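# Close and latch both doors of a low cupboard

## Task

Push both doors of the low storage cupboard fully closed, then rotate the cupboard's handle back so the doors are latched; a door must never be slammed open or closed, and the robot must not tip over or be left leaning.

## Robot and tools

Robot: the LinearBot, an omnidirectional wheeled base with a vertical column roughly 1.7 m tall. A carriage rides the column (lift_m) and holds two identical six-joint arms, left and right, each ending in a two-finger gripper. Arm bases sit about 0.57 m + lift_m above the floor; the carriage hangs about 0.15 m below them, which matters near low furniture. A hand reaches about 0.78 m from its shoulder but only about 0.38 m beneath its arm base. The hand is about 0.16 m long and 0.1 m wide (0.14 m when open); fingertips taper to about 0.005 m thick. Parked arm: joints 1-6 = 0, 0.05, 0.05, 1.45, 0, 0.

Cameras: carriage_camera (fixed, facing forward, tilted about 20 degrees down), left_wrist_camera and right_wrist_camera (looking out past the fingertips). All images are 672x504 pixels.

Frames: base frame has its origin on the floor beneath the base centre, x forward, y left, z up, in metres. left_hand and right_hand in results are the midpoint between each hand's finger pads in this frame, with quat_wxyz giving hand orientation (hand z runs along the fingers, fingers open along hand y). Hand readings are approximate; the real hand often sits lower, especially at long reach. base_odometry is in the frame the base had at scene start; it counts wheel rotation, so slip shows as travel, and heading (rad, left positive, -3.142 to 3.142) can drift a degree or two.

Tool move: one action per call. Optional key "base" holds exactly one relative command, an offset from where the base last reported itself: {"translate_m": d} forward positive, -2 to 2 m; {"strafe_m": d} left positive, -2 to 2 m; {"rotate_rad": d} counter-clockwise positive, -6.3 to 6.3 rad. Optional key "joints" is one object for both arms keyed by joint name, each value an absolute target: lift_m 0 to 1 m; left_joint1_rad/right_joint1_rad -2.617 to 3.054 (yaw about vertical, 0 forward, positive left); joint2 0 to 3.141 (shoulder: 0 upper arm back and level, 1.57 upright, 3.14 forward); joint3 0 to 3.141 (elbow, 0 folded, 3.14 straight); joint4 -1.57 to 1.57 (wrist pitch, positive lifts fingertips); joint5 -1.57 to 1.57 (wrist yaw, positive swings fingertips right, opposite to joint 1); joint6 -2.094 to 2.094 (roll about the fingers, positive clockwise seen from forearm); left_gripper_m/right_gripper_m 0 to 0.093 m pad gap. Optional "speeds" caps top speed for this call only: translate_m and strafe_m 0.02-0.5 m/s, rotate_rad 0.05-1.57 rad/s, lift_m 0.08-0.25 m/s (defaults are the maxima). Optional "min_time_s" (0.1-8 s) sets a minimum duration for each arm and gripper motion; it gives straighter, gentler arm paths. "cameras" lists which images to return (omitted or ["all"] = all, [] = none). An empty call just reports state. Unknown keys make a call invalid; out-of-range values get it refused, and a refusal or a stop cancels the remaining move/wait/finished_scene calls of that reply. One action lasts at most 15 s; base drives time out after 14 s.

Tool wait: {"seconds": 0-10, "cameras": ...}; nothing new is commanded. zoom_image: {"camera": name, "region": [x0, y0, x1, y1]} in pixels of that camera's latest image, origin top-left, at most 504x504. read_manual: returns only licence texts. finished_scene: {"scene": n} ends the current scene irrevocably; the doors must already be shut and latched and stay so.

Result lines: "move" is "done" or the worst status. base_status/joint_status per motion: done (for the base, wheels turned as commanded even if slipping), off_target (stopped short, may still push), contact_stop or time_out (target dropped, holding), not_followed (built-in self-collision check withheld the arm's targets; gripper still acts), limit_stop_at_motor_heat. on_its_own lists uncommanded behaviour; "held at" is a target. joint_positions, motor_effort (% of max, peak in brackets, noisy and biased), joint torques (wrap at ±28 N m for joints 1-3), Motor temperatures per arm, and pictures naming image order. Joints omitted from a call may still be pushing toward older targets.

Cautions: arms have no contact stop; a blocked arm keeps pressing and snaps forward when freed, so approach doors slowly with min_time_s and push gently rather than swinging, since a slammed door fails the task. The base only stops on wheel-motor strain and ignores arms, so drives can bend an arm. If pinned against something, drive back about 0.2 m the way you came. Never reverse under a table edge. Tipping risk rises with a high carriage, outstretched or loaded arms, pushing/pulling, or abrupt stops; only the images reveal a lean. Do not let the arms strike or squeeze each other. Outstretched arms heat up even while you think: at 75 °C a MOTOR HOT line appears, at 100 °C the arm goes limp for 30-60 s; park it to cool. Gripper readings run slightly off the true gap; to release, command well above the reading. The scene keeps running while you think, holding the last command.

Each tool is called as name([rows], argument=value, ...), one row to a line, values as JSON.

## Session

move(cameras=["carriage_camera"])

Scene clock: 0.00 s.
Joint torques (N m): no reading
Motor temperatures (°C): left_arm=[27 41 38 32 28 29 25] | right_arm=[30 41 41 29 28 24 29]
base_odometry: x=+0.000 y=+0.000 heading=+0.000
base_status: not commanded
joint_positions: lift_m=+0.300 left_joint1_rad=+0.015 left_joint2_rad=+0.048 left_joint3_rad=+0.031 left_joint4_rad=+1.483 left_joint5_rad=+0.031 left_joint6_rad=+0.027 left_gripper_m=+0.09396 right_joint1_rad=+0.014 right_joint2_rad=+0.065 right_joint3_rad=+0.060 right_joint4_rad=+1.498 right_joint5_rad=-0.047 right_joint6_rad=-0.047 right_gripper_m=+0.09396
joint_status: not commanded
motor_effort: lift_m=+20 drive_wheels=+0
left_hand: x=+0.2574 y=+0.3102 z=+1.2782 quat_wxyz=(+0.998, +0.016, +0.052, +0.020) (m; base frame)
right_hand: x=+0.2500 y=-0.3068 z=+1.2862 quat_wxyz=(+0.999, -0.025, +0.038, -0.016) (m; base frame)
pictures: carriage_camera

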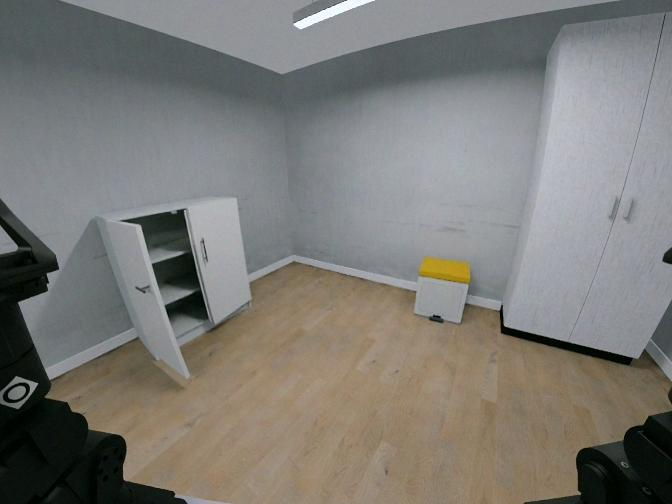

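zoom_image(camera="carriage_camera", region=[80, 180, 280, 390])

Scaled by 2.400.

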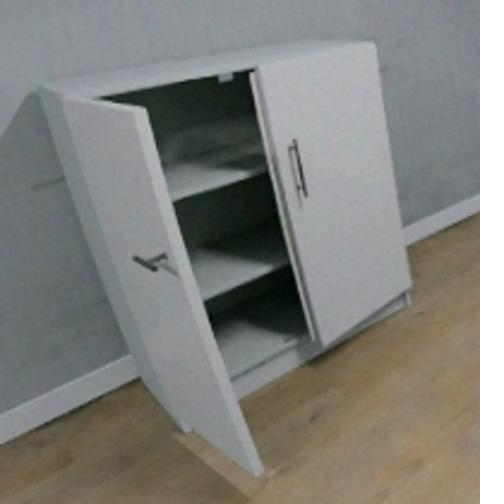

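move(base={"rotate_rad": 1.02}, joints={"lift_m": 0.21, "right_gripper_m": 0.0, "left_gripper_m": 0.0, "left_joint1_rad": 0.4}, min_time_s=1.0, cameras=["carriage_camera"])

zoom_image(camera="carriage_camera", region=[330, 160, 600, 380])

Scene clock: 4.40 s.
Joint torques (N m): left_arm=[0.5 4.36 5.27 -0.23 -0.09 -0.02] | right_arm=[-0.25 3.22 6.02 -0.24 -0.02 0.1]
Motor temperatures (°C): left_arm=[27 41 38 32 28 29 25] | right_arm=[30 41 41 29 28 24 29]
move: done
base_odometry: x=+0.000 y=+0.000 heading=+1.020
base_status: done
joint_positions: lift_m=+0.210 left_joint1_rad=+0.391 left_joint2_rad=+0.048 left_joint3_rad=+0.031 left_joint4_rad=+1.483 left_joint5_rad=+0.031 left_joint6_rad=+0.027 left_gripper_m=+0.00032 right_joint1_rad=+0.014 right_joint2_rad=+0.065 right_joint3_rad=+0.060 right_joint4_rad=+1.498 right_joint5_rad=-0.047 right_joint6_rad=-0.047 right_gripper_m=+0.00033
joint_status: all done
motor_effort: lift_m=+19(23) drive_wheels=+4(10)
left_hand: x=+0.2574 y=+0.3209 z=+1.1884 quat_wxyz=(+0.977, +0.006, +0.055, +0.207) (m; base frame)
right_hand: x=+0.2501 y=-0.3068 z=+1.1963 quat_wxyz=(+0.999, -0.025, +0.038, -0.016) (m; base frame)
pictures: carriage_camera

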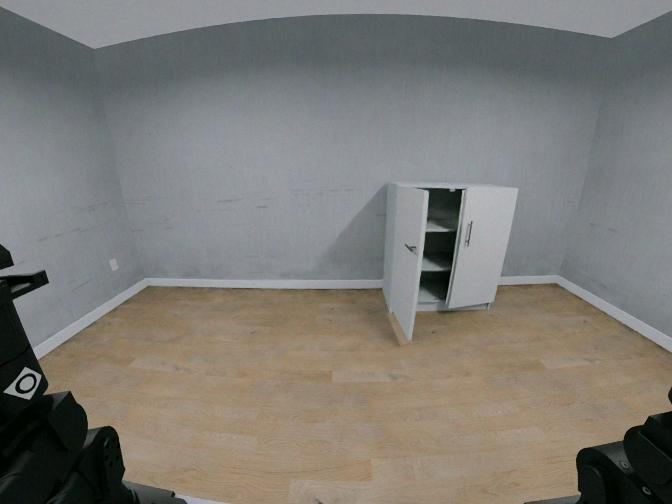

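Scaled by 1.867.

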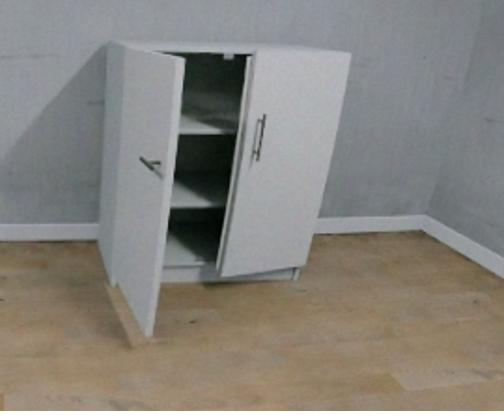

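move(base={"strafe_m": -0.68}, joints={"left_joint1_rad": 0.25, "left_joint2_rad": 2.096, "left_joint3_rad": 0.98, "left_joint4_rad": 1.114, "left_joint5_rad": 0, "left_joint6_rad": 0, "right_joint1_rad": -0.1, "right_joint2_rad": 2.439, "right_joint3_rad": 1.63, "right_joint4_rad": 0.809, "right_joint5_rad": 0.0, "right_joint6_rad": 0.0}, min_time_s=2.2, cameras=["carriage_camera"])

zoom_image(camera="carriage_camera", region=[230, 160, 480, 360])

Scene clock: 8.30 s.
Joint torques (N m): left_arm=[-0.87 -11.26 6.64 1.83 -0.28 -0.14] | right_arm=[-0.2 -10.47 9.73 2.52 0.12 0.18]
Motor temperatures (°C): left_arm=[27 42 39 32 28 29 25] | right_arm=[30 42 42 31 28 24 29]
move: done
base_odometry: x=+0.580 y=-0.356 heading=+1.020
base_status: done
joint_positions: lift_m=+0.210 left_joint1_rad=+0.255 left_joint2_rad=+2.088 left_joint3_rad=+0.958 left_joint4_rad=+1.120 left_joint5_rad=+0.015 left_joint6_rad=+0.010 left_gripper_m=+0.00032 right_joint1_rad=-0.099 right_joint2_rad=+2.427 right_joint3_rad=+1.605 right_joint4_rad=+0.820 right_joint5_rad=-0.013 right_joint6_rad=-0.007 right_gripper_m=+0.00033
joint_status: all done
motor_effort: lift_m=+20(22) drive_wheels=-2(15)
left_hand: x=+0.7672 y=+0.4527 z=+0.9066 quat_wxyz=(+0.698, -0.081, +0.706, +0.088) (m; base frame)
right_hand: x=+0.9023 y=-0.3798 z=+0.9093 quat_wxyz=(+0.706, +0.028, +0.707, -0.033) (m; base frame)
pictures: carriage_camera

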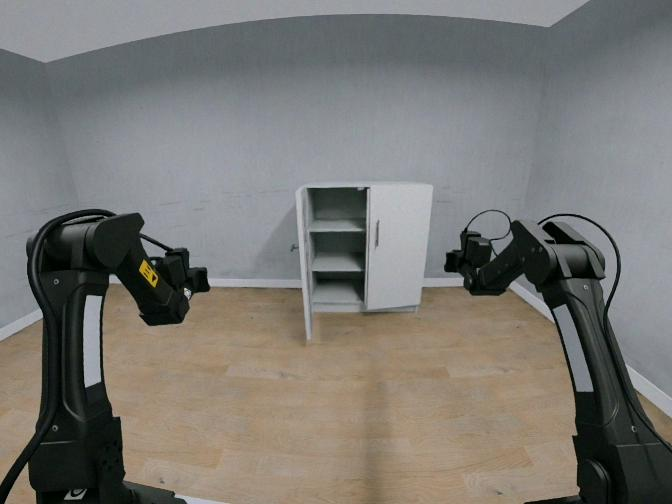

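Scaled by 2.016.

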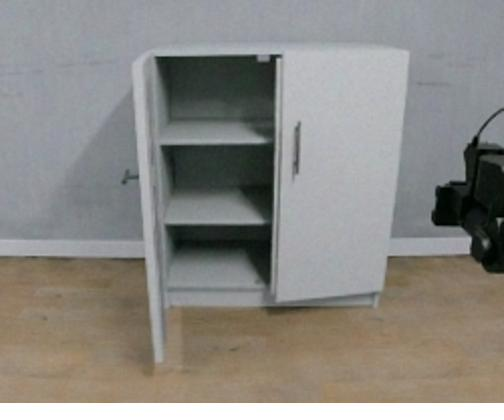

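move(base={"translate_m": 0.82}, cameras=["carriage_camera"])

move(base={"translate_m": 0.08}, speeds={"translate_m": 0.06}, cameras=["carriage_camera", "right_wrist_camera"])

zoom_image(camera="carriage_camera", region=[180, 160, 500, 430])

Scene clock: 12.47 s.
Joint torques (N m): left_arm=[-0.87 -11.15 6.8 1.85 -0.22 -0.14] | right_arm=[-0.18 -10.56 9.7 2.53 0.05 0.19]
Motor temperatures (°C): left_arm=[27 44 39 33 28 29 25] | right_arm=[30 45 43 33 28 24 29]
move: done
base_odometry: x=+1.009 y=+0.343 heading=+1.020
base_status: done
joint_positions: lift_m=+0.210 left_joint1_rad=+0.255 left_joint2_rad=+2.089 left_joint3_rad=+0.958 left_joint4_rad=+1.119 left_joint5_rad=+0.015 left_joint6_rad=+0.010 left_gripper_m=+0.00032 right_joint1_rad=-0.100 right_joint2_rad=+2.427 right_joint3_rad=+1.605 right_joint4_rad=+0.819 right_joint5_rad=-0.012 right_joint6_rad=-0.007 right_gripper_m=+0.00033
joint_status: not commanded
motor_effort: lift_m=+20(22) drive_wheels=-2(12)
left_hand: x=+0.7672 y=+0.4527 z=+0.9060 quat_wxyz=(+0.698, -0.082, +0.706, +0.088) (m; base frame)
right_hand: x=+0.9022 y=-0.3805 z=+0.9089 quat_wxyz=(+0.705, +0.029, +0.708, -0.033) (m; base frame)
pictures: carriage_camera

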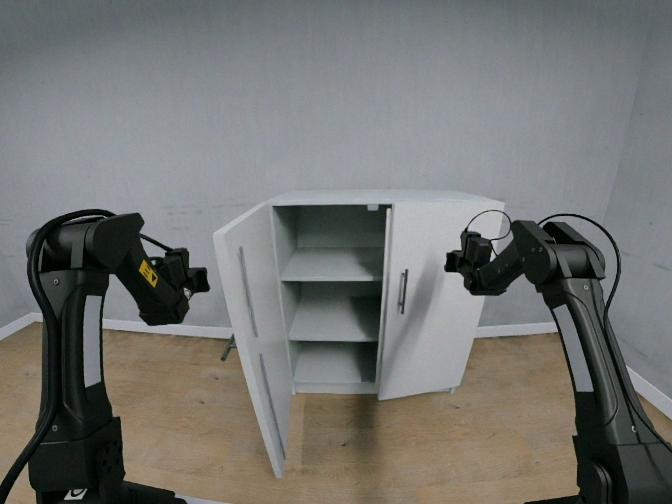

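Scene clock: 14.33 s.
Joint torques (N m): left_arm=[-0.88 -11.12 6.54 1.83 -0.21 -0.14] | right_arm=[-0.1 -10.61 9.87 2.57 0.06 0.16]
Motor temperatures (°C): left_arm=[27 44 39 34 28 29 25] | right_arm=[30 46 44 33 28 24 29]
move: done
base_odometry: x=+1.051 y=+0.411 heading=+1.019
base_status: done
joint_positions: lift_m=+0.210 left_joint1_rad=+0.255 left_joint2_rad=+2.089 left_joint3_rad=+0.960 left_joint4_rad=+1.118 left_joint5_rad=+0.014 left_joint6_rad=+0.010 left_gripper_m=+0.00032 right_joint1_rad=-0.100 right_joint2_rad=+2.427 right_joint3_rad=+1.606 right_joint4_rad=+0.818 right_joint5_rad=-0.011 right_joint6_rad=-0.007 right_gripper_m=+0.00033
joint_status: not commanded
motor_effort: lift_m=+16(22) drive_wheels=-2(10)
left_hand: x=+0.7675 y=+0.4530 z=+0.9063 quat_wxyz=(+0.698, -0.082, +0.706, +0.088) (m; base frame)
right_hand: x=+0.9022 y=-0.3807 z=+0.9090 quat_wxyz=(+0.705, +0.029, +0.708, -0.034) (m; base frame)
pictures: carriage_camera, right_wrist_camera

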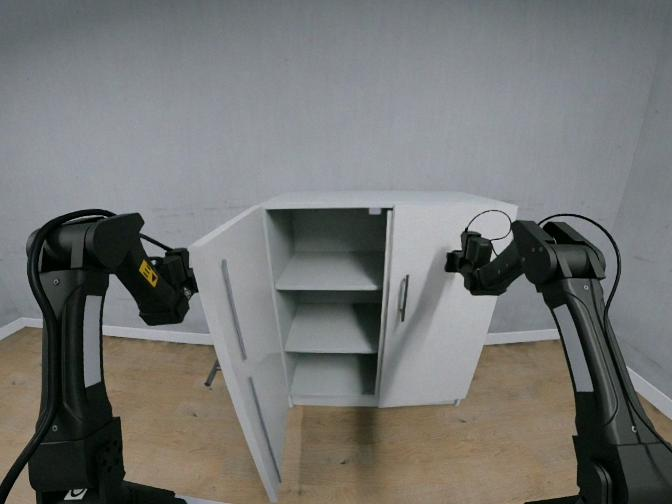

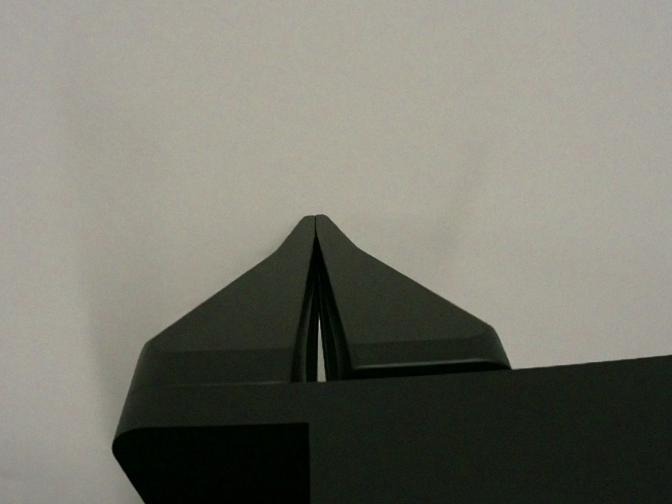

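Scaled by 1.575.

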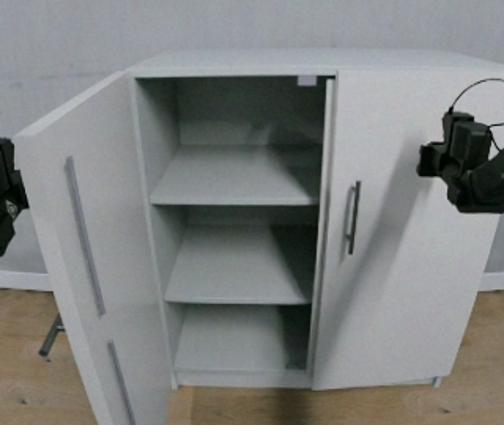

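move(base={"translate_m": 0.045}, speeds={"translate_m": 0.04}, cameras=["carriage_camera"])

zoom_image(camera="carriage_camera", region=[280, 160, 540, 430])

Scene clock: 16.03 s.
Joint torques (N m): left_arm=[-0.9 -11.4 6.53 1.87 -0.2 -0.14] | right_arm=[-0.09 -7.47 20.4 1.28 0.25 0.15]
Motor temperatures (°C): left_arm=[27 45 40 34 28 29 25] | right_arm=[30 46 45 34 28 24 29]
move: done
base_odometry: x=+1.075 y=+0.449 heading=+1.018
base_status: done
joint_positions: lift_m=+0.210 left_joint1_rad=+0.255 left_joint2_rad=+2.090 left_joint3_rad=+0.960 left_joint4_rad=+1.116 left_joint5_rad=+0.014 left_joint6_rad=+0.010 left_gripper_m=+0.00032 right_joint1_rad=-0.101 right_joint2_rad=+2.394 right_joint3_rad=+1.495 right_joint4_rad=+0.926 right_joint5_rad=-0.028 right_joint6_rad=-0.004 right_gripper_m=+0.00033
joint_status: not commanded
motor_effort: lift_m=+18(21) drive_wheels=+18(21)
left_hand: x=+0.7676 y=+0.4530 z=+0.9055 quat_wxyz=(+0.697, -0.082, +0.707, +0.088) (m; base frame)
right_hand: x=+0.8852 y=-0.3768 z=+0.9071 quat_wxyz=(+0.716, +0.024, +0.697, -0.028) (m; base frame)
pictures: carriage_camera

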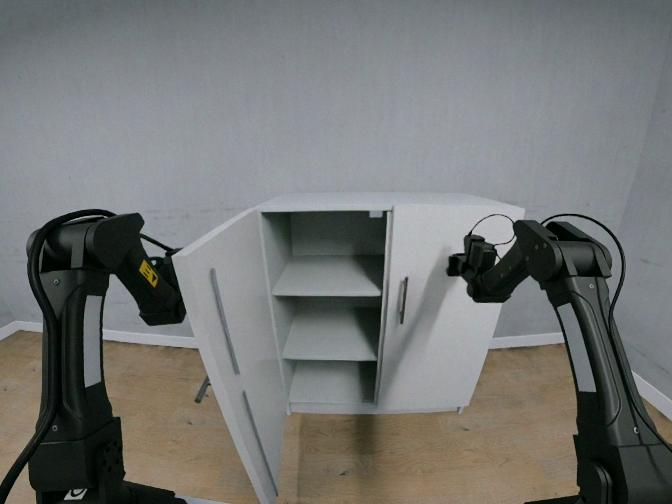

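Scaled by 1.867.

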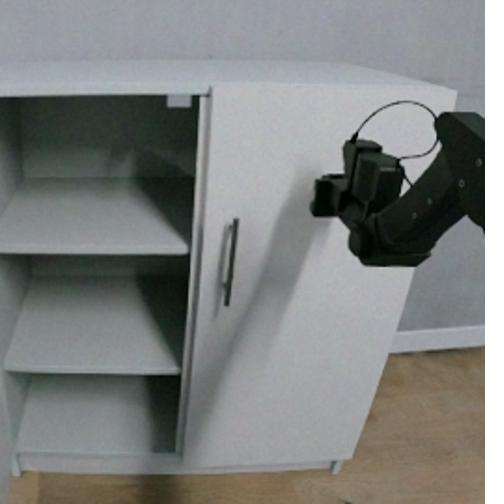

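move(base={"translate_m": -0.12}, speeds={"translate_m": 0.2}, joints={"left_joint1_rad": 0.1}, min_time_s=1.0, cameras=[])

move(base={"strafe_m": -0.39}, speeds={"strafe_m": 0.11}, joints={"left_joint1_rad": 0.0, "right_joint1_rad": 0.0, "right_joint2_rad": 0.05, "right_joint3_rad": 0.05, "right_joint4_rad": 1.45, "right_joint5_rad": 0.0, "right_joint6_rad": 0.0}, min_time_s=3, cameras=["carriage_camera", "left_wrist_camera"])

Scene clock: 18.13 s.
Joint torques (N m): left_arm=[-1.06 -11.26 6.46 1.88 -0.2 -0.14] | right_arm=[-0.16 -10.33 9.65 2.52 0.1 0.12]
Motor temperatures (°C): left_arm=[27 45 40 34 28 29 25] | right_arm=[30 47 46 34 28 24 29]
move: done
base_odometry: x=+1.012 y=+0.347 heading=+1.018
base_status: done
joint_positions: lift_m=+0.210 left_joint1_rad=+0.107 left_joint2_rad=+2.090 left_joint3_rad=+0.963 left_joint4_rad=+1.115 left_joint5_rad=+0.013 left_joint6_rad=+0.010 left_gripper_m=+0.00032 right_joint1_rad=-0.101 right_joint2_rad=+2.425 right_joint3_rad=+1.608 right_joint4_rad=+0.823 right_joint5_rad=-0.014 right_joint6_rad=-0.004 right_gripper_m=+0.00032
joint_status: all done
motor_effort: lift_m=+22(22) drive_wheels=-2(13)
left_hand: x=+0.7825 y=+0.3721 z=+0.9058 quat_wxyz=(+0.702, -0.030, +0.711, +0.036) (m; base frame)
right_hand: x=+0.9024 y=-0.3807 z=+0.9128 quat_wxyz=(+0.709, +0.029, +0.704, -0.032) (m; base frame)
pictures: none
No camera images: "cameras" was empty.

Scene clock: 22.40 s.
Joint torques (N m): left_arm=[-0.77 -11.33 6.52 1.9 0.03 -0.11] | right_arm=[0.02 2.62 4.96 0.06 0.08 0.16]
Motor temperatures (°C): left_arm=[27 46 40 35 28 29 25] | right_arm=[30 47 46 34 28 24 29]
move: done
base_odometry: x=+1.344 y=+0.142 heading=+1.018
base_status: done
joint_positions: lift_m=+0.210 left_joint1_rad=+0.004 left_joint2_rad=+2.090 left_joint3_rad=+0.963 left_joint4_rad=+1.115 left_joint5_rad=-0.010 left_joint6_rad=+0.007 left_gripper_m=+0.00031 right_joint1_rad=-0.005 right_joint2_rad=+0.058 right_joint3_rad=+0.062 right_joint4_rad=+1.435 right_joint5_rad=-0.012 right_joint6_rad=-0.004 right_gripper_m=+0.00032
joint_status: all done
motor_effort: lift_m=+18(22) drive_wheels=+0(11)
left_hand: x=+0.7854 y=+0.3189 z=+0.9059 quat_wxyz=(+0.703, -0.002, +0.712, +0.007) (m; base frame)
right_hand: x=+0.2627 y=-0.3132 z=+1.1954 quat_wxyz=(+0.998, -0.006, +0.066, -0.004) (m; base frame)
pictures: carriage_camera, left_wrist_camera

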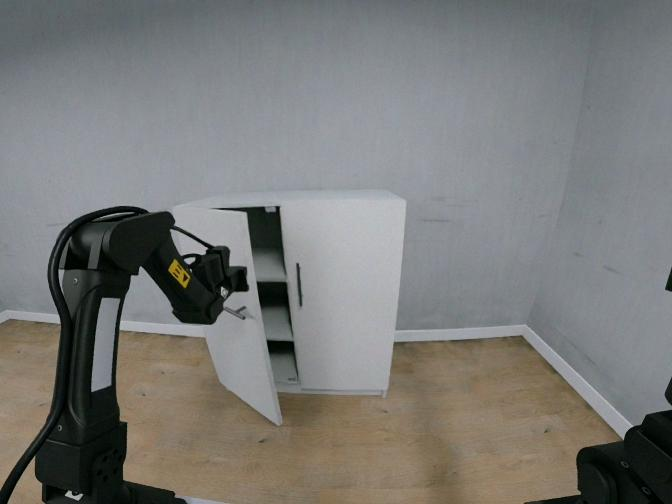

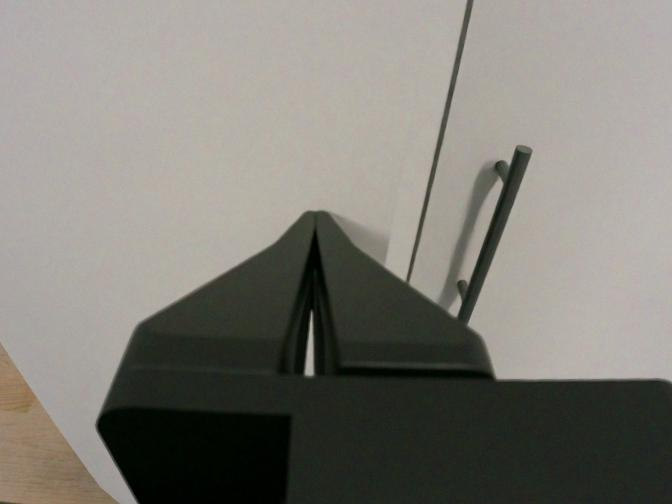

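move(base={"translate_m": 0.07}, speeds={"translate_m": 0.035}, joints={"left_joint1_rad": 0.0, "left_joint2_rad": 2.439, "left_joint3_rad": 1.63, "left_joint4_rad": 0.809, "left_joint5_rad": 0.0}, min_time_s=2.5, cameras=["carriage_camera"])

move(base={"translate_m": 0.04}, speeds={"translate_m": 0.035}, cameras=["carriage_camera", "left_wrist_camera"])

zoom_image(camera="carriage_camera", region=[150, 160, 430, 430])

Scene clock: 25.37 s.
Joint torques (N m): left_arm=[-0.75 -14.56 8.17 1.79 0.03 -0.11] | right_arm=[0.27 2.62 4.86 0.05 0.09 0.13]
Motor temperatures (°C): left_arm=[27 47 41 35 28 29 25] | right_arm=[30 46 45 33 28 24 29]
move: done
base_odometry: x=+1.381 y=+0.202 heading=+1.018
base_status: done
joint_positions: lift_m=+0.210 left_joint1_rad=+0.004 left_joint2_rad=+2.425 left_joint3_rad=+1.604 left_joint4_rad=+0.821 left_joint5_rad=-0.010 left_joint6_rad=+0.007 left_gripper_m=+0.00031 right_joint1_rad=-0.005 right_joint2_rad=+0.058 right_joint3_rad=+0.062 right_joint4_rad=+1.439 right_joint5_rad=-0.012 right_joint6_rad=-0.004 right_gripper_m=+0.00032
joint_status: all done
motor_effort: lift_m=+21(22) drive_wheels=+3(7)
left_hand: x=+0.9050 y=+0.3193 z=+0.9104 quat_wxyz=(+0.707, -0.002, +0.707, +0.007) (m; base frame)
right_hand: x=+0.2618 y=-0.3132 z=+1.1955 quat_wxyz=(+0.998, -0.006, +0.064, -0.004) (m; base frame)
pictures: carriage_camera

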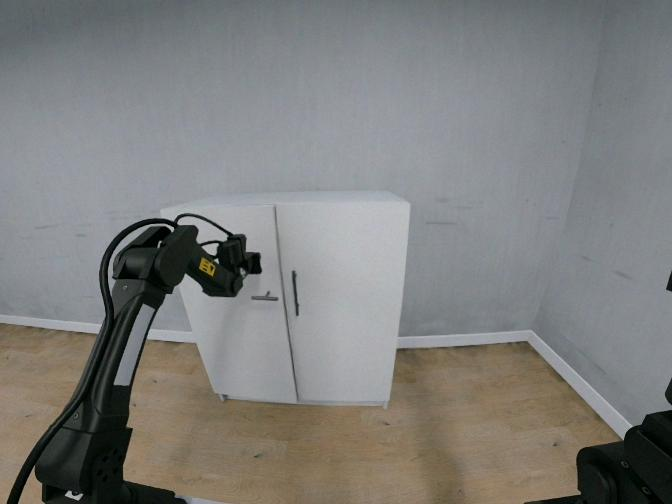

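Scene clock: 26.93 s.
Joint torques (N m): left_arm=[-0.76 -12.23 16.14 0.65 0.03 -0.11] | right_arm=[0.35 2.78 4.88 -0.05 0.09 0.15]
Motor temperatures (°C): left_arm=[27 48 41 35 28 29 25] | right_arm=[30 46 45 32 28 24 29]
move: done
base_odometry: x=+1.402 y=+0.235 heading=+1.019
base_status: done
joint_positions: lift_m=+0.210 left_joint1_rad=+0.004 left_joint2_rad=+2.407 left_joint3_rad=+1.503 left_joint4_rad=+0.941 left_joint5_rad=-0.010 left_joint6_rad=+0.007 left_gripper_m=+0.00031 right_joint1_rad=-0.005 right_joint2_rad=+0.056 right_joint3_rad=+0.062 right_joint4_rad=+1.444 right_joint5_rad=-0.012 right_joint6_rad=-0.004 right_gripper_m=+0.00032
joint_status: not commanded
motor_effort: lift_m=+19(22) drive_wheels=+14(17)
left_hand: x=+0.8895 y=+0.3192 z=+0.9061 quat_wxyz=(+0.720, -0.002, +0.694, +0.007) (m; base frame)
right_hand: x=+0.2601 y=-0.3132 z=+1.1956 quat_wxyz=(+0.998, -0.006, +0.061, -0.004) (m; base frame)
pictures: carriage_camera, left_wrist_camera

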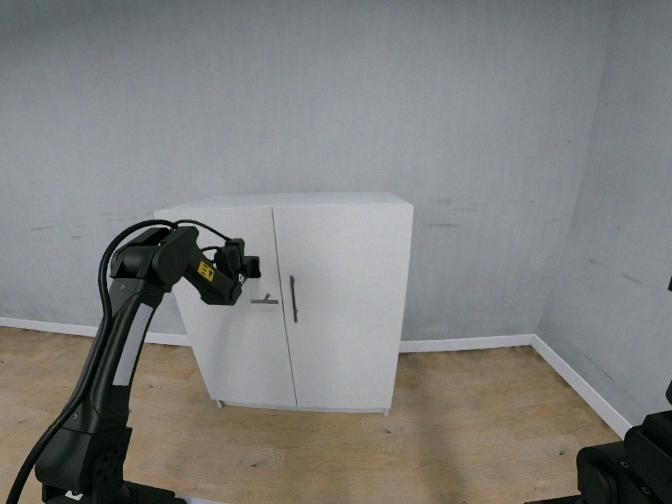

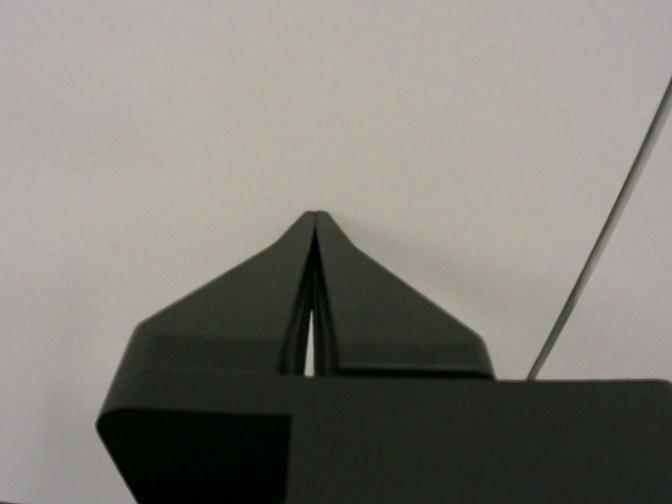

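Scaled by 1.800.

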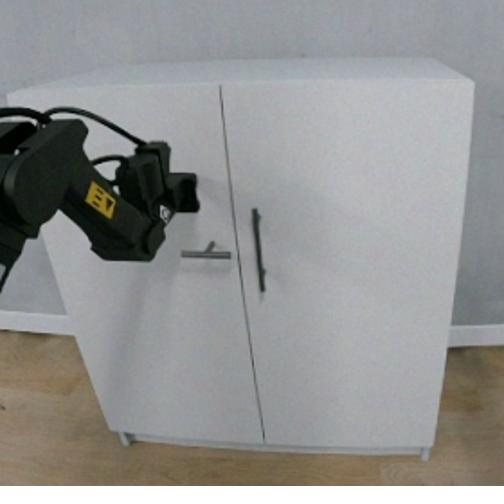

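move(base={"translate_m": -0.1}, speeds={"translate_m": 0.25}, cameras=[])

move(base={"strafe_m": -0.033}, joints={"lift_m": 0.13, "left_joint1_rad": 0.0, "left_joint2_rad": 2.34, "left_joint3_rad": 0.984, "left_joint4_rad": 1.4, "left_joint5_rad": 0.0, "left_joint6_rad": 1.571, "left_gripper_m": 0.093}, min_time_s=1.5, cameras=["carriage_camera", "left_wrist_camera"])

Scene clock: 29.03 s.
Joint torques (N m): left_arm=[-0.7 -14.84 7.92 1.86 0.03 -0.11] | right_arm=[0.28 2.73 5.07 -0.08 0.08 0.13]
Motor temperatures (°C): left_arm=[27 48 42 35 28 29 25] | right_arm=[30 45 45 32 28 24 29]
move: done
base_odometry: x=+1.349 y=+0.150 heading=+1.019
base_status: done
joint_positions: lift_m=+0.210 left_joint1_rad=+0.003 left_joint2_rad=+2.429 left_joint3_rad=+1.608 left_joint4_rad=+0.816 left_joint5_rad=-0.010 left_joint6_rad=+0.007 left_gripper_m=+0.00031 right_joint1_rad=-0.005 right_joint2_rad=+0.056 right_joint3_rad=+0.060 right_joint4_rad=+1.446 right_joint5_rad=-0.012 right_joint6_rad=-0.004 right_gripper_m=+0.00032
joint_status: not commanded
motor_effort: lift_m=+20(22) drive_wheels=+3(11)
left_hand: x=+0.9057 y=+0.3190 z=+0.9086 quat_wxyz=(+0.705, -0.002, +0.709, +0.007) (m; base frame)
right_hand: x=+0.2600 y=-0.3132 z=+1.1954 quat_wxyz=(+0.998, -0.006, +0.060, -0.004) (m; base frame)
pictures: none
No camera images: "cameras" was empty.

Scene clock: 31.07 s.
Joint torques (N m): left_arm=[-0.43 -16.55 3.28 2 0.03 -0.01] | right_arm=[0.16 2.89 5.46 -0.09 0.07 0.12]
Motor temperatures (°C): left_arm=[27 49 42 35 28 29 25] | right_arm=[30 45 45 32 28 24 29]
move: done
base_odometry: x=+1.377 y=+0.133 heading=+1.019
base_status: done
joint_positions: lift_m=+0.130 left_joint1_rad=+0.000 left_joint2_rad=+2.378 left_joint3_rad=+0.990 left_joint4_rad=+1.385 left_joint5_rad=-0.009 left_joint6_rad=+1.559 left_gripper_m=+0.09288 right_joint1_rad=-0.004 right_joint2_rad=+0.054 right_joint3_rad=+0.056 right_joint4_rad=+1.446 right_joint5_rad=-0.011 right_joint6_rad=-0.004 right_gripper_m=+0.00032
joint_status: all done
motor_effort: lift_m=+18(22) drive_wheels=+3(10)
left_hand: x=+0.7895 y=+0.3169 z=+0.7472 quat_wxyz=(+0.500, +0.495, +0.506, +0.499) (m; base frame)
right_hand: x=+0.2606 y=-0.3133 z=+1.1142 quat_wxyz=(+0.998, -0.006, +0.061, -0.004) (m; base frame)
pictures: carriage_camera, left_wrist_camera

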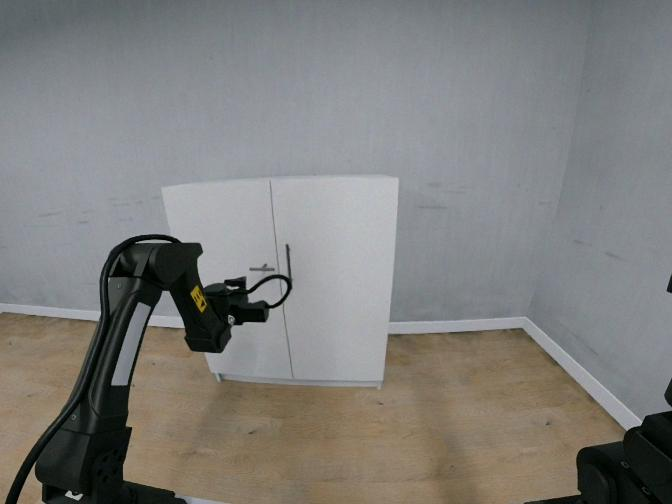

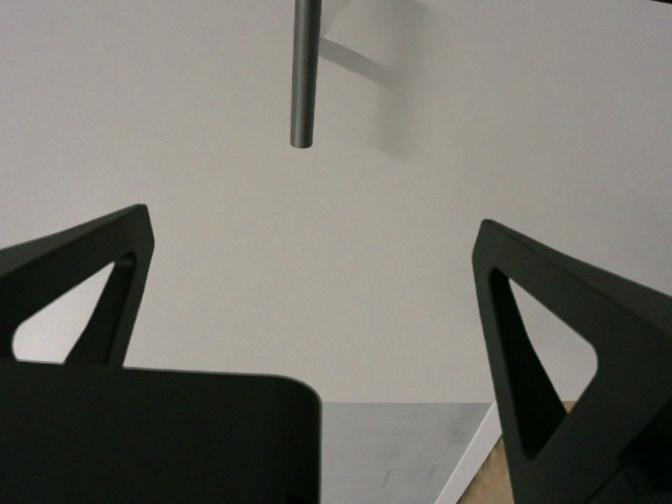

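move(base={"translate_m": 0.11}, speeds={"translate_m": 0.12}, joints={"lift_m": 0.138}, cameras=["left_wrist_camera"])

Scene clock: 33.00 s.
Joint torques (N m): left_arm=[-0.44 -15.47 3.64 1.99 0.02 0.01] | right_arm=[0.09 2.86 5.49 -0.08 0.09 0.17]
Motor temperatures (°C): left_arm=[27 50 42 36 28 29 25] | right_arm=[30 45 45 31 28 24 29]
move: done
base_odometry: x=+1.435 y=+0.227 heading=+1.018
base_status: done
joint_positions: lift_m=+0.138 left_joint1_rad=+0.000 left_joint2_rad=+2.367 left_joint3_rad=+0.986 left_joint4_rad=+1.394 left_joint5_rad=-0.009 left_joint6_rad=+1.561 left_gripper_m=+0.09288 right_joint1_rad=-0.004 right_joint2_rad=+0.054 right_joint3_rad=+0.056 right_joint4_rad=+1.447 right_joint5_rad=-0.011 right_joint6_rad=-0.004 right_gripper_m=+0.00032
joint_status: all done
motor_effort: lift_m=+24(26) drive_wheels=-1(7)
left_hand: x=+0.7889 y=+0.3169 z=+0.7618 quat_wxyz=(+0.503, +0.492, +0.502, +0.503) (m; base frame)
right_hand: x=+0.2604 y=-0.3133 z=+1.1219 quat_wxyz=(+0.998, -0.006, +0.061, -0.004) (m; base frame)
pictures: left_wrist_camera

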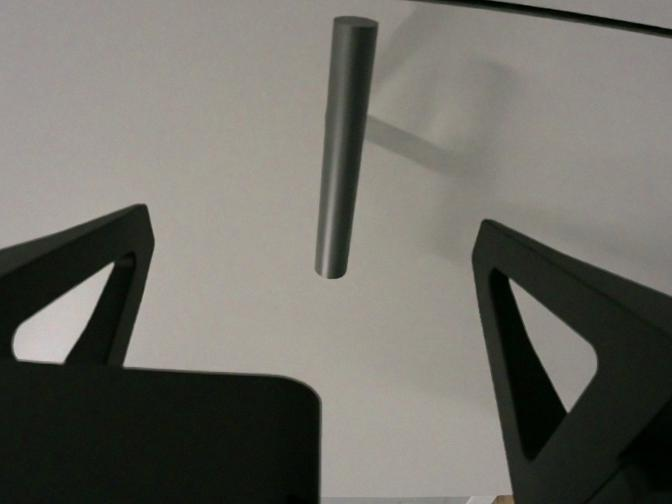

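move(base={"translate_m": 0.059}, speeds={"translate_m": 0.07}, joints={"lift_m": 0.128, "left_joint1_rad": 0.018}, cameras=["left_wrist_camera"])

Scene clock: 34.60 s.
Joint torques (N m): left_arm=[0.27 -14.97 3.84 1.98 0.02 0] | right_arm=[0.08 3.08 5.53 -0.09 0.08 0.13]
Motor temperatures (°C): left_arm=[27 51 42 36 28 29 25] | right_arm=[30 45 45 31 28 24 29]
move: done
base_odometry: x=+1.466 y=+0.277 heading=+1.018
base_status: done
joint_positions: lift_m=+0.128 left_joint1_rad=+0.011 left_joint2_rad=+2.363 left_joint3_rad=+0.984 left_joint4_rad=+1.394 left_joint5_rad=-0.009 left_joint6_rad=+1.561 left_gripper_m=+0.09288 right_joint1_rad=-0.004 right_joint2_rad=+0.052 right_joint3_rad=+0.055 right_joint4_rad=+1.447 right_joint5_rad=-0.011 right_joint6_rad=-0.004 right_gripper_m=+0.00032
joint_status: all done
motor_effort: lift_m=+21(23) drive_wheels=-1(10)
left_hand: x=+0.7886 y=+0.3231 z=+0.7535 quat_wxyz=(+0.501, +0.489, +0.504, +0.507) (m; base frame)
right_hand: x=+0.2600 y=-0.3133 z=+1.1119 quat_wxyz=(+0.998, -0.006, +0.060, -0.004) (m; base frame)
pictures: left_wrist_camera

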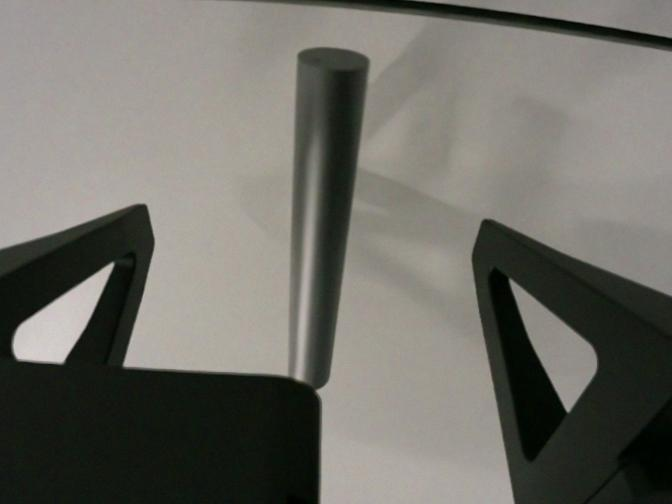

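move(joints={"left_gripper_m": 0.005}, min_time_s=1.2, cameras=[])

move(joints={"left_joint6_rad": 1.0}, min_time_s=1.2, cameras=["left_wrist_camera"])

Scene clock: 36.20 s.
Joint torques (N m): left_arm=[0.28 -15.02 3.9 2 0.02 -0.09] | right_arm=[0.21 3.07 5.6 -0.08 0.09 0.15]
Motor temperatures (°C): left_arm=[27 52 42 37 28 29 25] | right_arm=[30 44 45 31 28 24 29]
move: off_target
base_odometry: x=+1.466 y=+0.277 heading=+1.018
base_status: not commanded
joint_positions: lift_m=+0.128 left_joint1_rad=+0.011 left_joint2_rad=+2.363 left_joint3_rad=+0.984 left_joint4_rad=+1.393 left_joint5_rad=-0.009 left_joint6_rad=+1.569 left_gripper_m=+0.01249 right_joint1_rad=-0.004 right_joint2_rad=+0.052 right_joint3_rad=+0.055 right_joint4_rad=+1.447 right_joint5_rad=-0.011 right_joint6_rad=-0.004 right_gripper_m=+0.00032
joint_status: left_gripper_m off_target (ended at +0.01252, target +0.00500)
motor_effort: lift_m=+18(22) drive_wheels=-1(1)
left_hand: x=+0.7886 y=+0.3231 z=+0.7532 quat_wxyz=(+0.499, +0.491, +0.502, +0.508) (m; base frame)
right_hand: x=+0.2600 y=-0.3133 z=+1.1119 quat_wxyz=(+0.998, -0.006, +0.060, -0.004) (m; base frame)
pictures: none
No camera images: "cameras" was empty.

Scene clock: 37.87 s.
Joint torques (N m): left_arm=[0.28 -15.01 3.82 1.99 0.02 -1.01] | right_arm=[0.14 2.99 5.59 -0.1 0.07 0.15]
Motor temperatures (°C): left_arm=[27 53 42 37 28 29 25] | right_arm=[30 44 44 31 28 24 29]
move: off_target
base_odometry: x=+1.466 y=+0.277 heading=+1.018
base_status: not commanded
joint_positions: lift_m=+0.128 left_joint1_rad=+0.011 left_joint2_rad=+2.363 left_joint3_rad=+0.984 left_joint4_rad=+1.390 left_joint5_rad=-0.009 left_joint6_rad=+1.076 left_gripper_m=+0.01248 right_joint1_rad=-0.004 right_joint2_rad=+0.052 right_joint3_rad=+0.055 right_joint4_rad=+1.447 right_joint5_rad=-0.011 right_joint6_rad=-0.004 right_gripper_m=+0.00032
joint_status: left_joint6_rad off_target (ended at +1.076, target +1.000)
motor_effort: lift_m=+20(22) drive_wheels=-1(1)
left_hand: x=+0.7886 y=+0.3230 z=+0.7525 quat_wxyz=(+0.607, +0.354, +0.607, +0.370) (m; base frame)
right_hand: x=+0.2600 y=-0.3133 z=+1.1119 quat_wxyz=(+0.998, -0.006, +0.060, -0.004) (m; base frame)
pictures: left_wrist_camera

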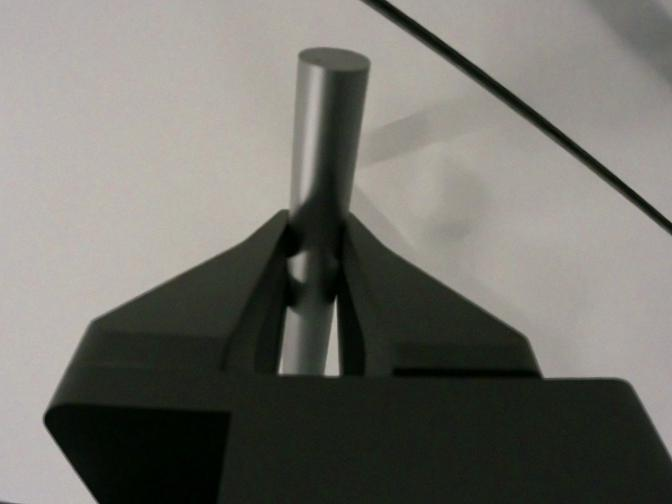

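Rotating fine. Continue to the stop.

move(joints={"left_joint6_rad": -0.1}, min_time_s=2.4, cameras=[])

move(joints={"left_joint6_rad": -0.4}, min_time_s=0.9, cameras=["carriage_camera", "left_wrist_camera"])

Scene clock: 40.77 s.
Joint torques (N m): left_arm=[0.27 -15.02 3.84 2.03 -0.07 -0.94] | right_arm=[0.13 2.97 5.59 -0.11 0.08 0.14]
Motor temperatures (°C): left_arm=[27 54 42 37 28 29 25] | right_arm=[30 44 44 30 28 24 29]
move: off_target
base_odometry: x=+1.466 y=+0.277 heading=+1.018
base_status: not commanded
joint_positions: lift_m=+0.128 left_joint1_rad=+0.011 left_joint2_rad=+2.363 left_joint3_rad=+0.984 left_joint4_rad=+1.387 left_joint5_rad=-0.001 left_joint6_rad=-0.024 left_gripper_m=+0.01244 right_joint1_rad=-0.004 right_joint2_rad=+0.052 right_joint3_rad=+0.055 right_joint4_rad=+1.447 right_joint5_rad=-0.011 right_joint6_rad=-0.004 right_gripper_m=+0.00032
joint_status: left_joint6_rad off_target (ended at -0.024, target -0.100)
motor_effort: lift_m=+20(24) drive_wheels=-1(1)
left_hand: x=+0.7886 y=+0.3216 z=+0.7518 quat_wxyz=(+0.710, -0.013, +0.704, -0.004) (m; base frame)
right_hand: x=+0.2600 y=-0.3133 z=+1.1119 quat_wxyz=(+0.998, -0.006, +0.060, -0.004) (m; base frame)
pictures: none
No camera images: "cameras" was empty.

Scene clock: 42.00 s.
Joint torques (N m): left_arm=[0.28 -15.02 3.86 2.02 -0.07 -2.6] | right_arm=[0.1 2.97 5.56 -0.09 0.09 0.14]
Motor temperatures (°C): left_arm=[27 55 42 37 28 29 25] | right_arm=[30 43 44 30 28 24 29]
move: off_target
base_odometry: x=+1.466 y=+0.277 heading=+1.018
base_status: not commanded
joint_positions: lift_m=+0.128 left_joint1_rad=+0.011 left_joint2_rad=+2.363 left_joint3_rad=+0.983 left_joint4_rad=+1.387 left_joint5_rad=-0.001 left_joint6_rad=-0.179 left_gripper_m=+0.01456 right_joint1_rad=-0.004 right_joint2_rad=+0.052 right_joint3_rad=+0.055 right_joint4_rad=+1.447 right_joint5_rad=-0.011 right_joint6_rad=-0.004 right_gripper_m=+0.00032
joint_status: left_joint6_rad off_target (ended at -0.179, target -0.400)
motor_effort: lift_m=+19(23) drive_wheels=-1(1)
left_hand: x=+0.7885 y=+0.3216 z=+0.7515 quat_wxyz=(+0.707, -0.067, +0.701, -0.059) (m; base frame)
right_hand: x=+0.2600 y=-0.3133 z=+1.1119 quat_wxyz=(+0.998, -0.006, +0.060, -0.004) (m; base frame)
pictures: carriage_camera, left_wrist_camera

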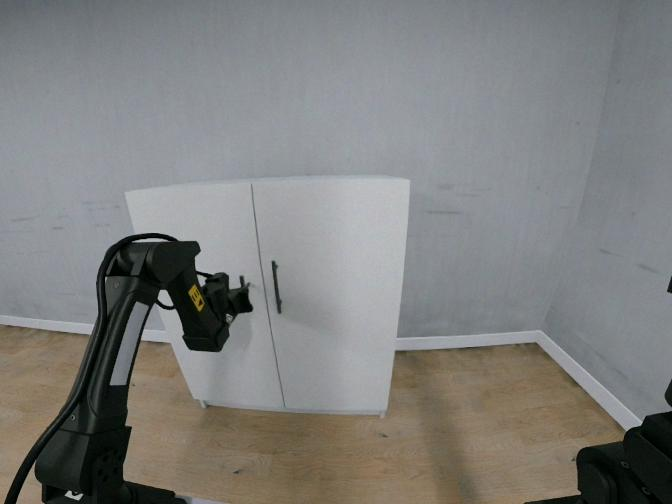

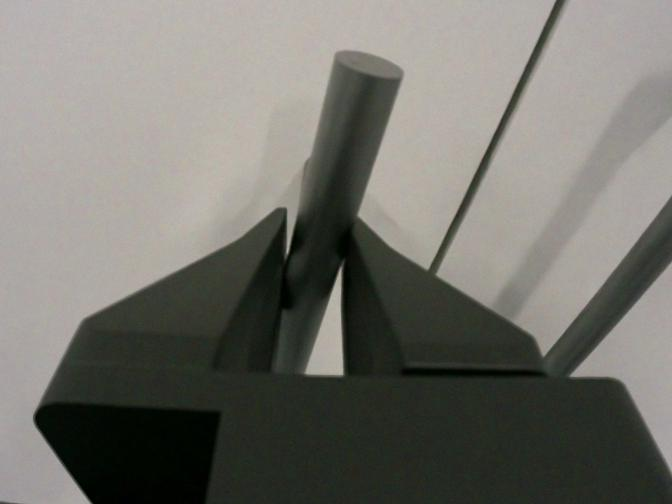

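move(joints={"left_joint6_rad": -0.12}, min_time_s=0.5, cameras=[])

move(joints={"left_gripper_m": 0.093}, min_time_s=0.7, cameras=["left_wrist_camera"])

move(base={"translate_m": -0.12}, speeds={"translate_m": 0.15}, cameras=["carriage_camera", "left_wrist_camera"])

Scene clock: 43.03 s.
Joint torques (N m): left_arm=[0.29 -15.04 3.88 2.02 -0.07 -0.72] | right_arm=[0.12 3 5.64 -0.09 0.1 0.16]
Motor temperatures (°C): left_arm=[27 56 42 37 28 29 25] | right_arm=[30 43 44 30 28 24 29]
move: off_target
base_odometry: x=+1.466 y=+0.277 heading=+1.018
base_status: not commanded
joint_positions: lift_m=+0.128 left_joint1_rad=+0.011 left_joint2_rad=+2.363 left_joint3_rad=+0.983 left_joint4_rad=+1.387 left_joint5_rad=-0.001 left_joint6_rad=-0.065 left_gripper_m=+0.01310 right_joint1_rad=-0.004 right_joint2_rad=+0.052 right_joint3_rad=+0.055 right_joint4_rad=+1.447 right_joint5_rad=-0.011 right_joint6_rad=-0.004 right_gripper_m=+0.00032
joint_status: left_joint6_rad off_target (ended at -0.065, target -0.120)
motor_effort: lift_m=+20(23) drive_wheels=-1(1)
left_hand: x=+0.7885 y=+0.3216 z=+0.7515 quat_wxyz=(+0.710, -0.027, +0.704, -0.019) (m; base frame)
right_hand: x=+0.2600 y=-0.3133 z=+1.1119 quat_wxyz=(+0.998, -0.006, +0.060, -0.004) (m; base frame)
pictures: none
No camera images: "cameras" was empty.

Scene clock: 44.03 s.
Joint torques (N m): left_arm=[0.28 -15.01 3.88 2 -0.07 -0.14] | right_arm=[0.2 3.07 5.56 -0.09 0.09 0.16]
Motor temperatures (°C): left_arm=[27 56 42 37 28 29 25] | right_arm=[30 43 44 30 28 24 29]
move: done
base_odometry: x=+1.466 y=+0.277 heading=+1.018
base_status: not commanded
joint_positions: lift_m=+0.128 left_joint1_rad=+0.011 left_joint2_rad=+2.363 left_joint3_rad=+0.983 left_joint4_rad=+1.388 left_joint5_rad=-0.001 left_joint6_rad=-0.109 left_gripper_m=+0.09290 right_joint1_rad=-0.004 right_joint2_rad=+0.052 right_joint3_rad=+0.055 right_joint4_rad=+1.447 right_joint5_rad=-0.011 right_joint6_rad=-0.004 right_gripper_m=+0.00032
joint_status: all done
on_its_own: left_joint6_rad moved -0.044 to your old target -0.120
motor_effort: lift_m=+21(22) drive_wheels=-1(1)
left_hand: x=+0.7885 y=+0.3216 z=+0.7516 quat_wxyz=(+0.709, -0.043, +0.703, -0.035) (m; base frame)
right_hand: x=+0.2600 y=-0.3133 z=+1.1119 quat_wxyz=(+0.998, -0.006, +0.060, -0.004) (m; base frame)
pictures: left_wrist_camera

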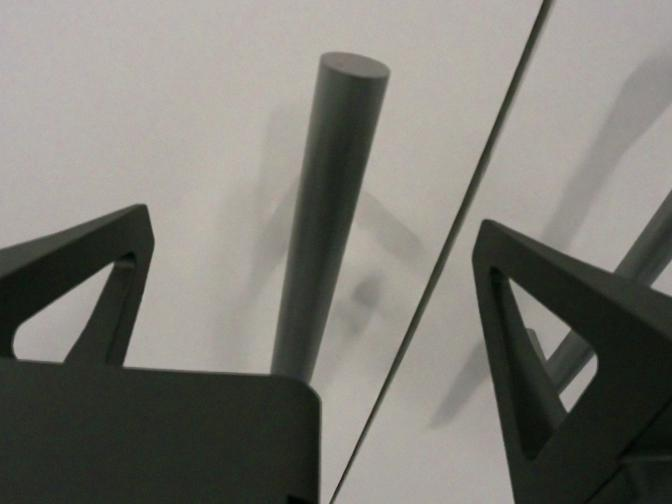

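Scene clock: 45.73 s.
Joint torques (N m): left_arm=[0.27 -14.98 3.73 1.97 -0.07 -0.13] | right_arm=[0.12 2.96 5.65 -0.1 0.09 0.13]
Motor temperatures (°C): left_arm=[27 57 42 37 28 29 25] | right_arm=[30 43 44 30 28 24 29]
move: done
base_odometry: x=+1.403 y=+0.175 heading=+1.018
base_status: done
joint_positions: lift_m=+0.128 left_joint1_rad=+0.011 left_joint2_rad=+2.363 left_joint3_rad=+0.983 left_joint4_rad=+1.390 left_joint5_rad=-0.001 left_joint6_rad=-0.109 left_gripper_m=+0.09290 right_joint1_rad=-0.004 right_joint2_rad=+0.052 right_joint3_rad=+0.055 right_joint4_rad=+1.447 right_joint5_rad=-0.011 right_joint6_rad=-0.004 right_gripper_m=+0.00032
joint_status: not commanded
motor_effort: lift_m=+21(22) drive_wheels=-2(8)
left_hand: x=+0.7884 y=+0.3216 z=+0.7523 quat_wxyz=(+0.710, -0.043, +0.702, -0.035) (m; base frame)
right_hand: x=+0.2600 y=-0.3133 z=+1.1119 quat_wxyz=(+0.998, -0.006, +0.060, -0.004) (m; base frame)
pictures: carriage_camera, left_wrist_camera

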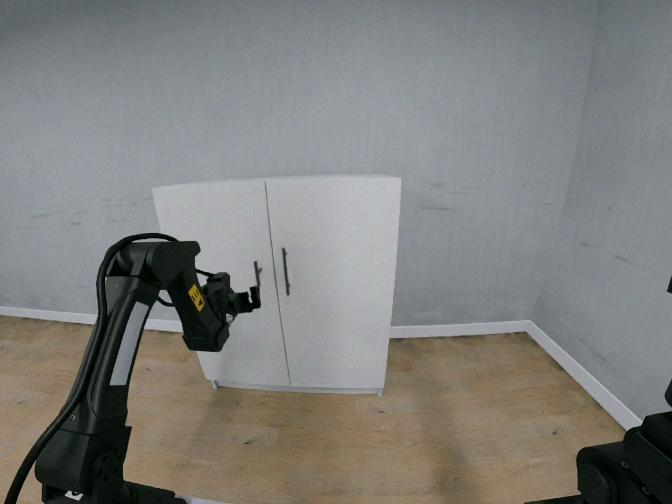

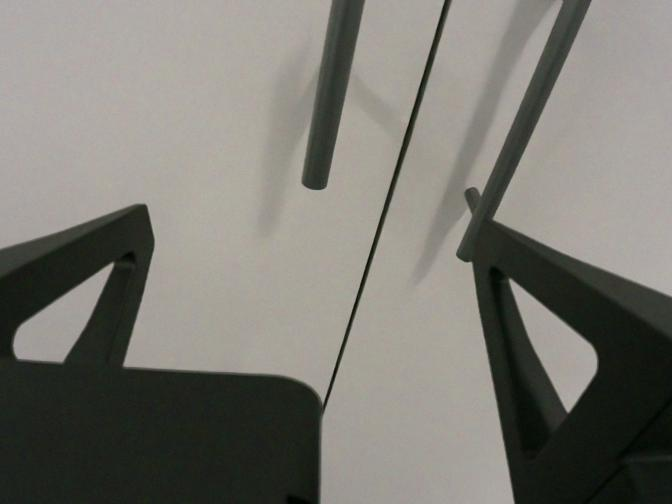

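The handle is vertical and both doors are flush.

finished_scene(scene=3)

The scene is finished: the task was done.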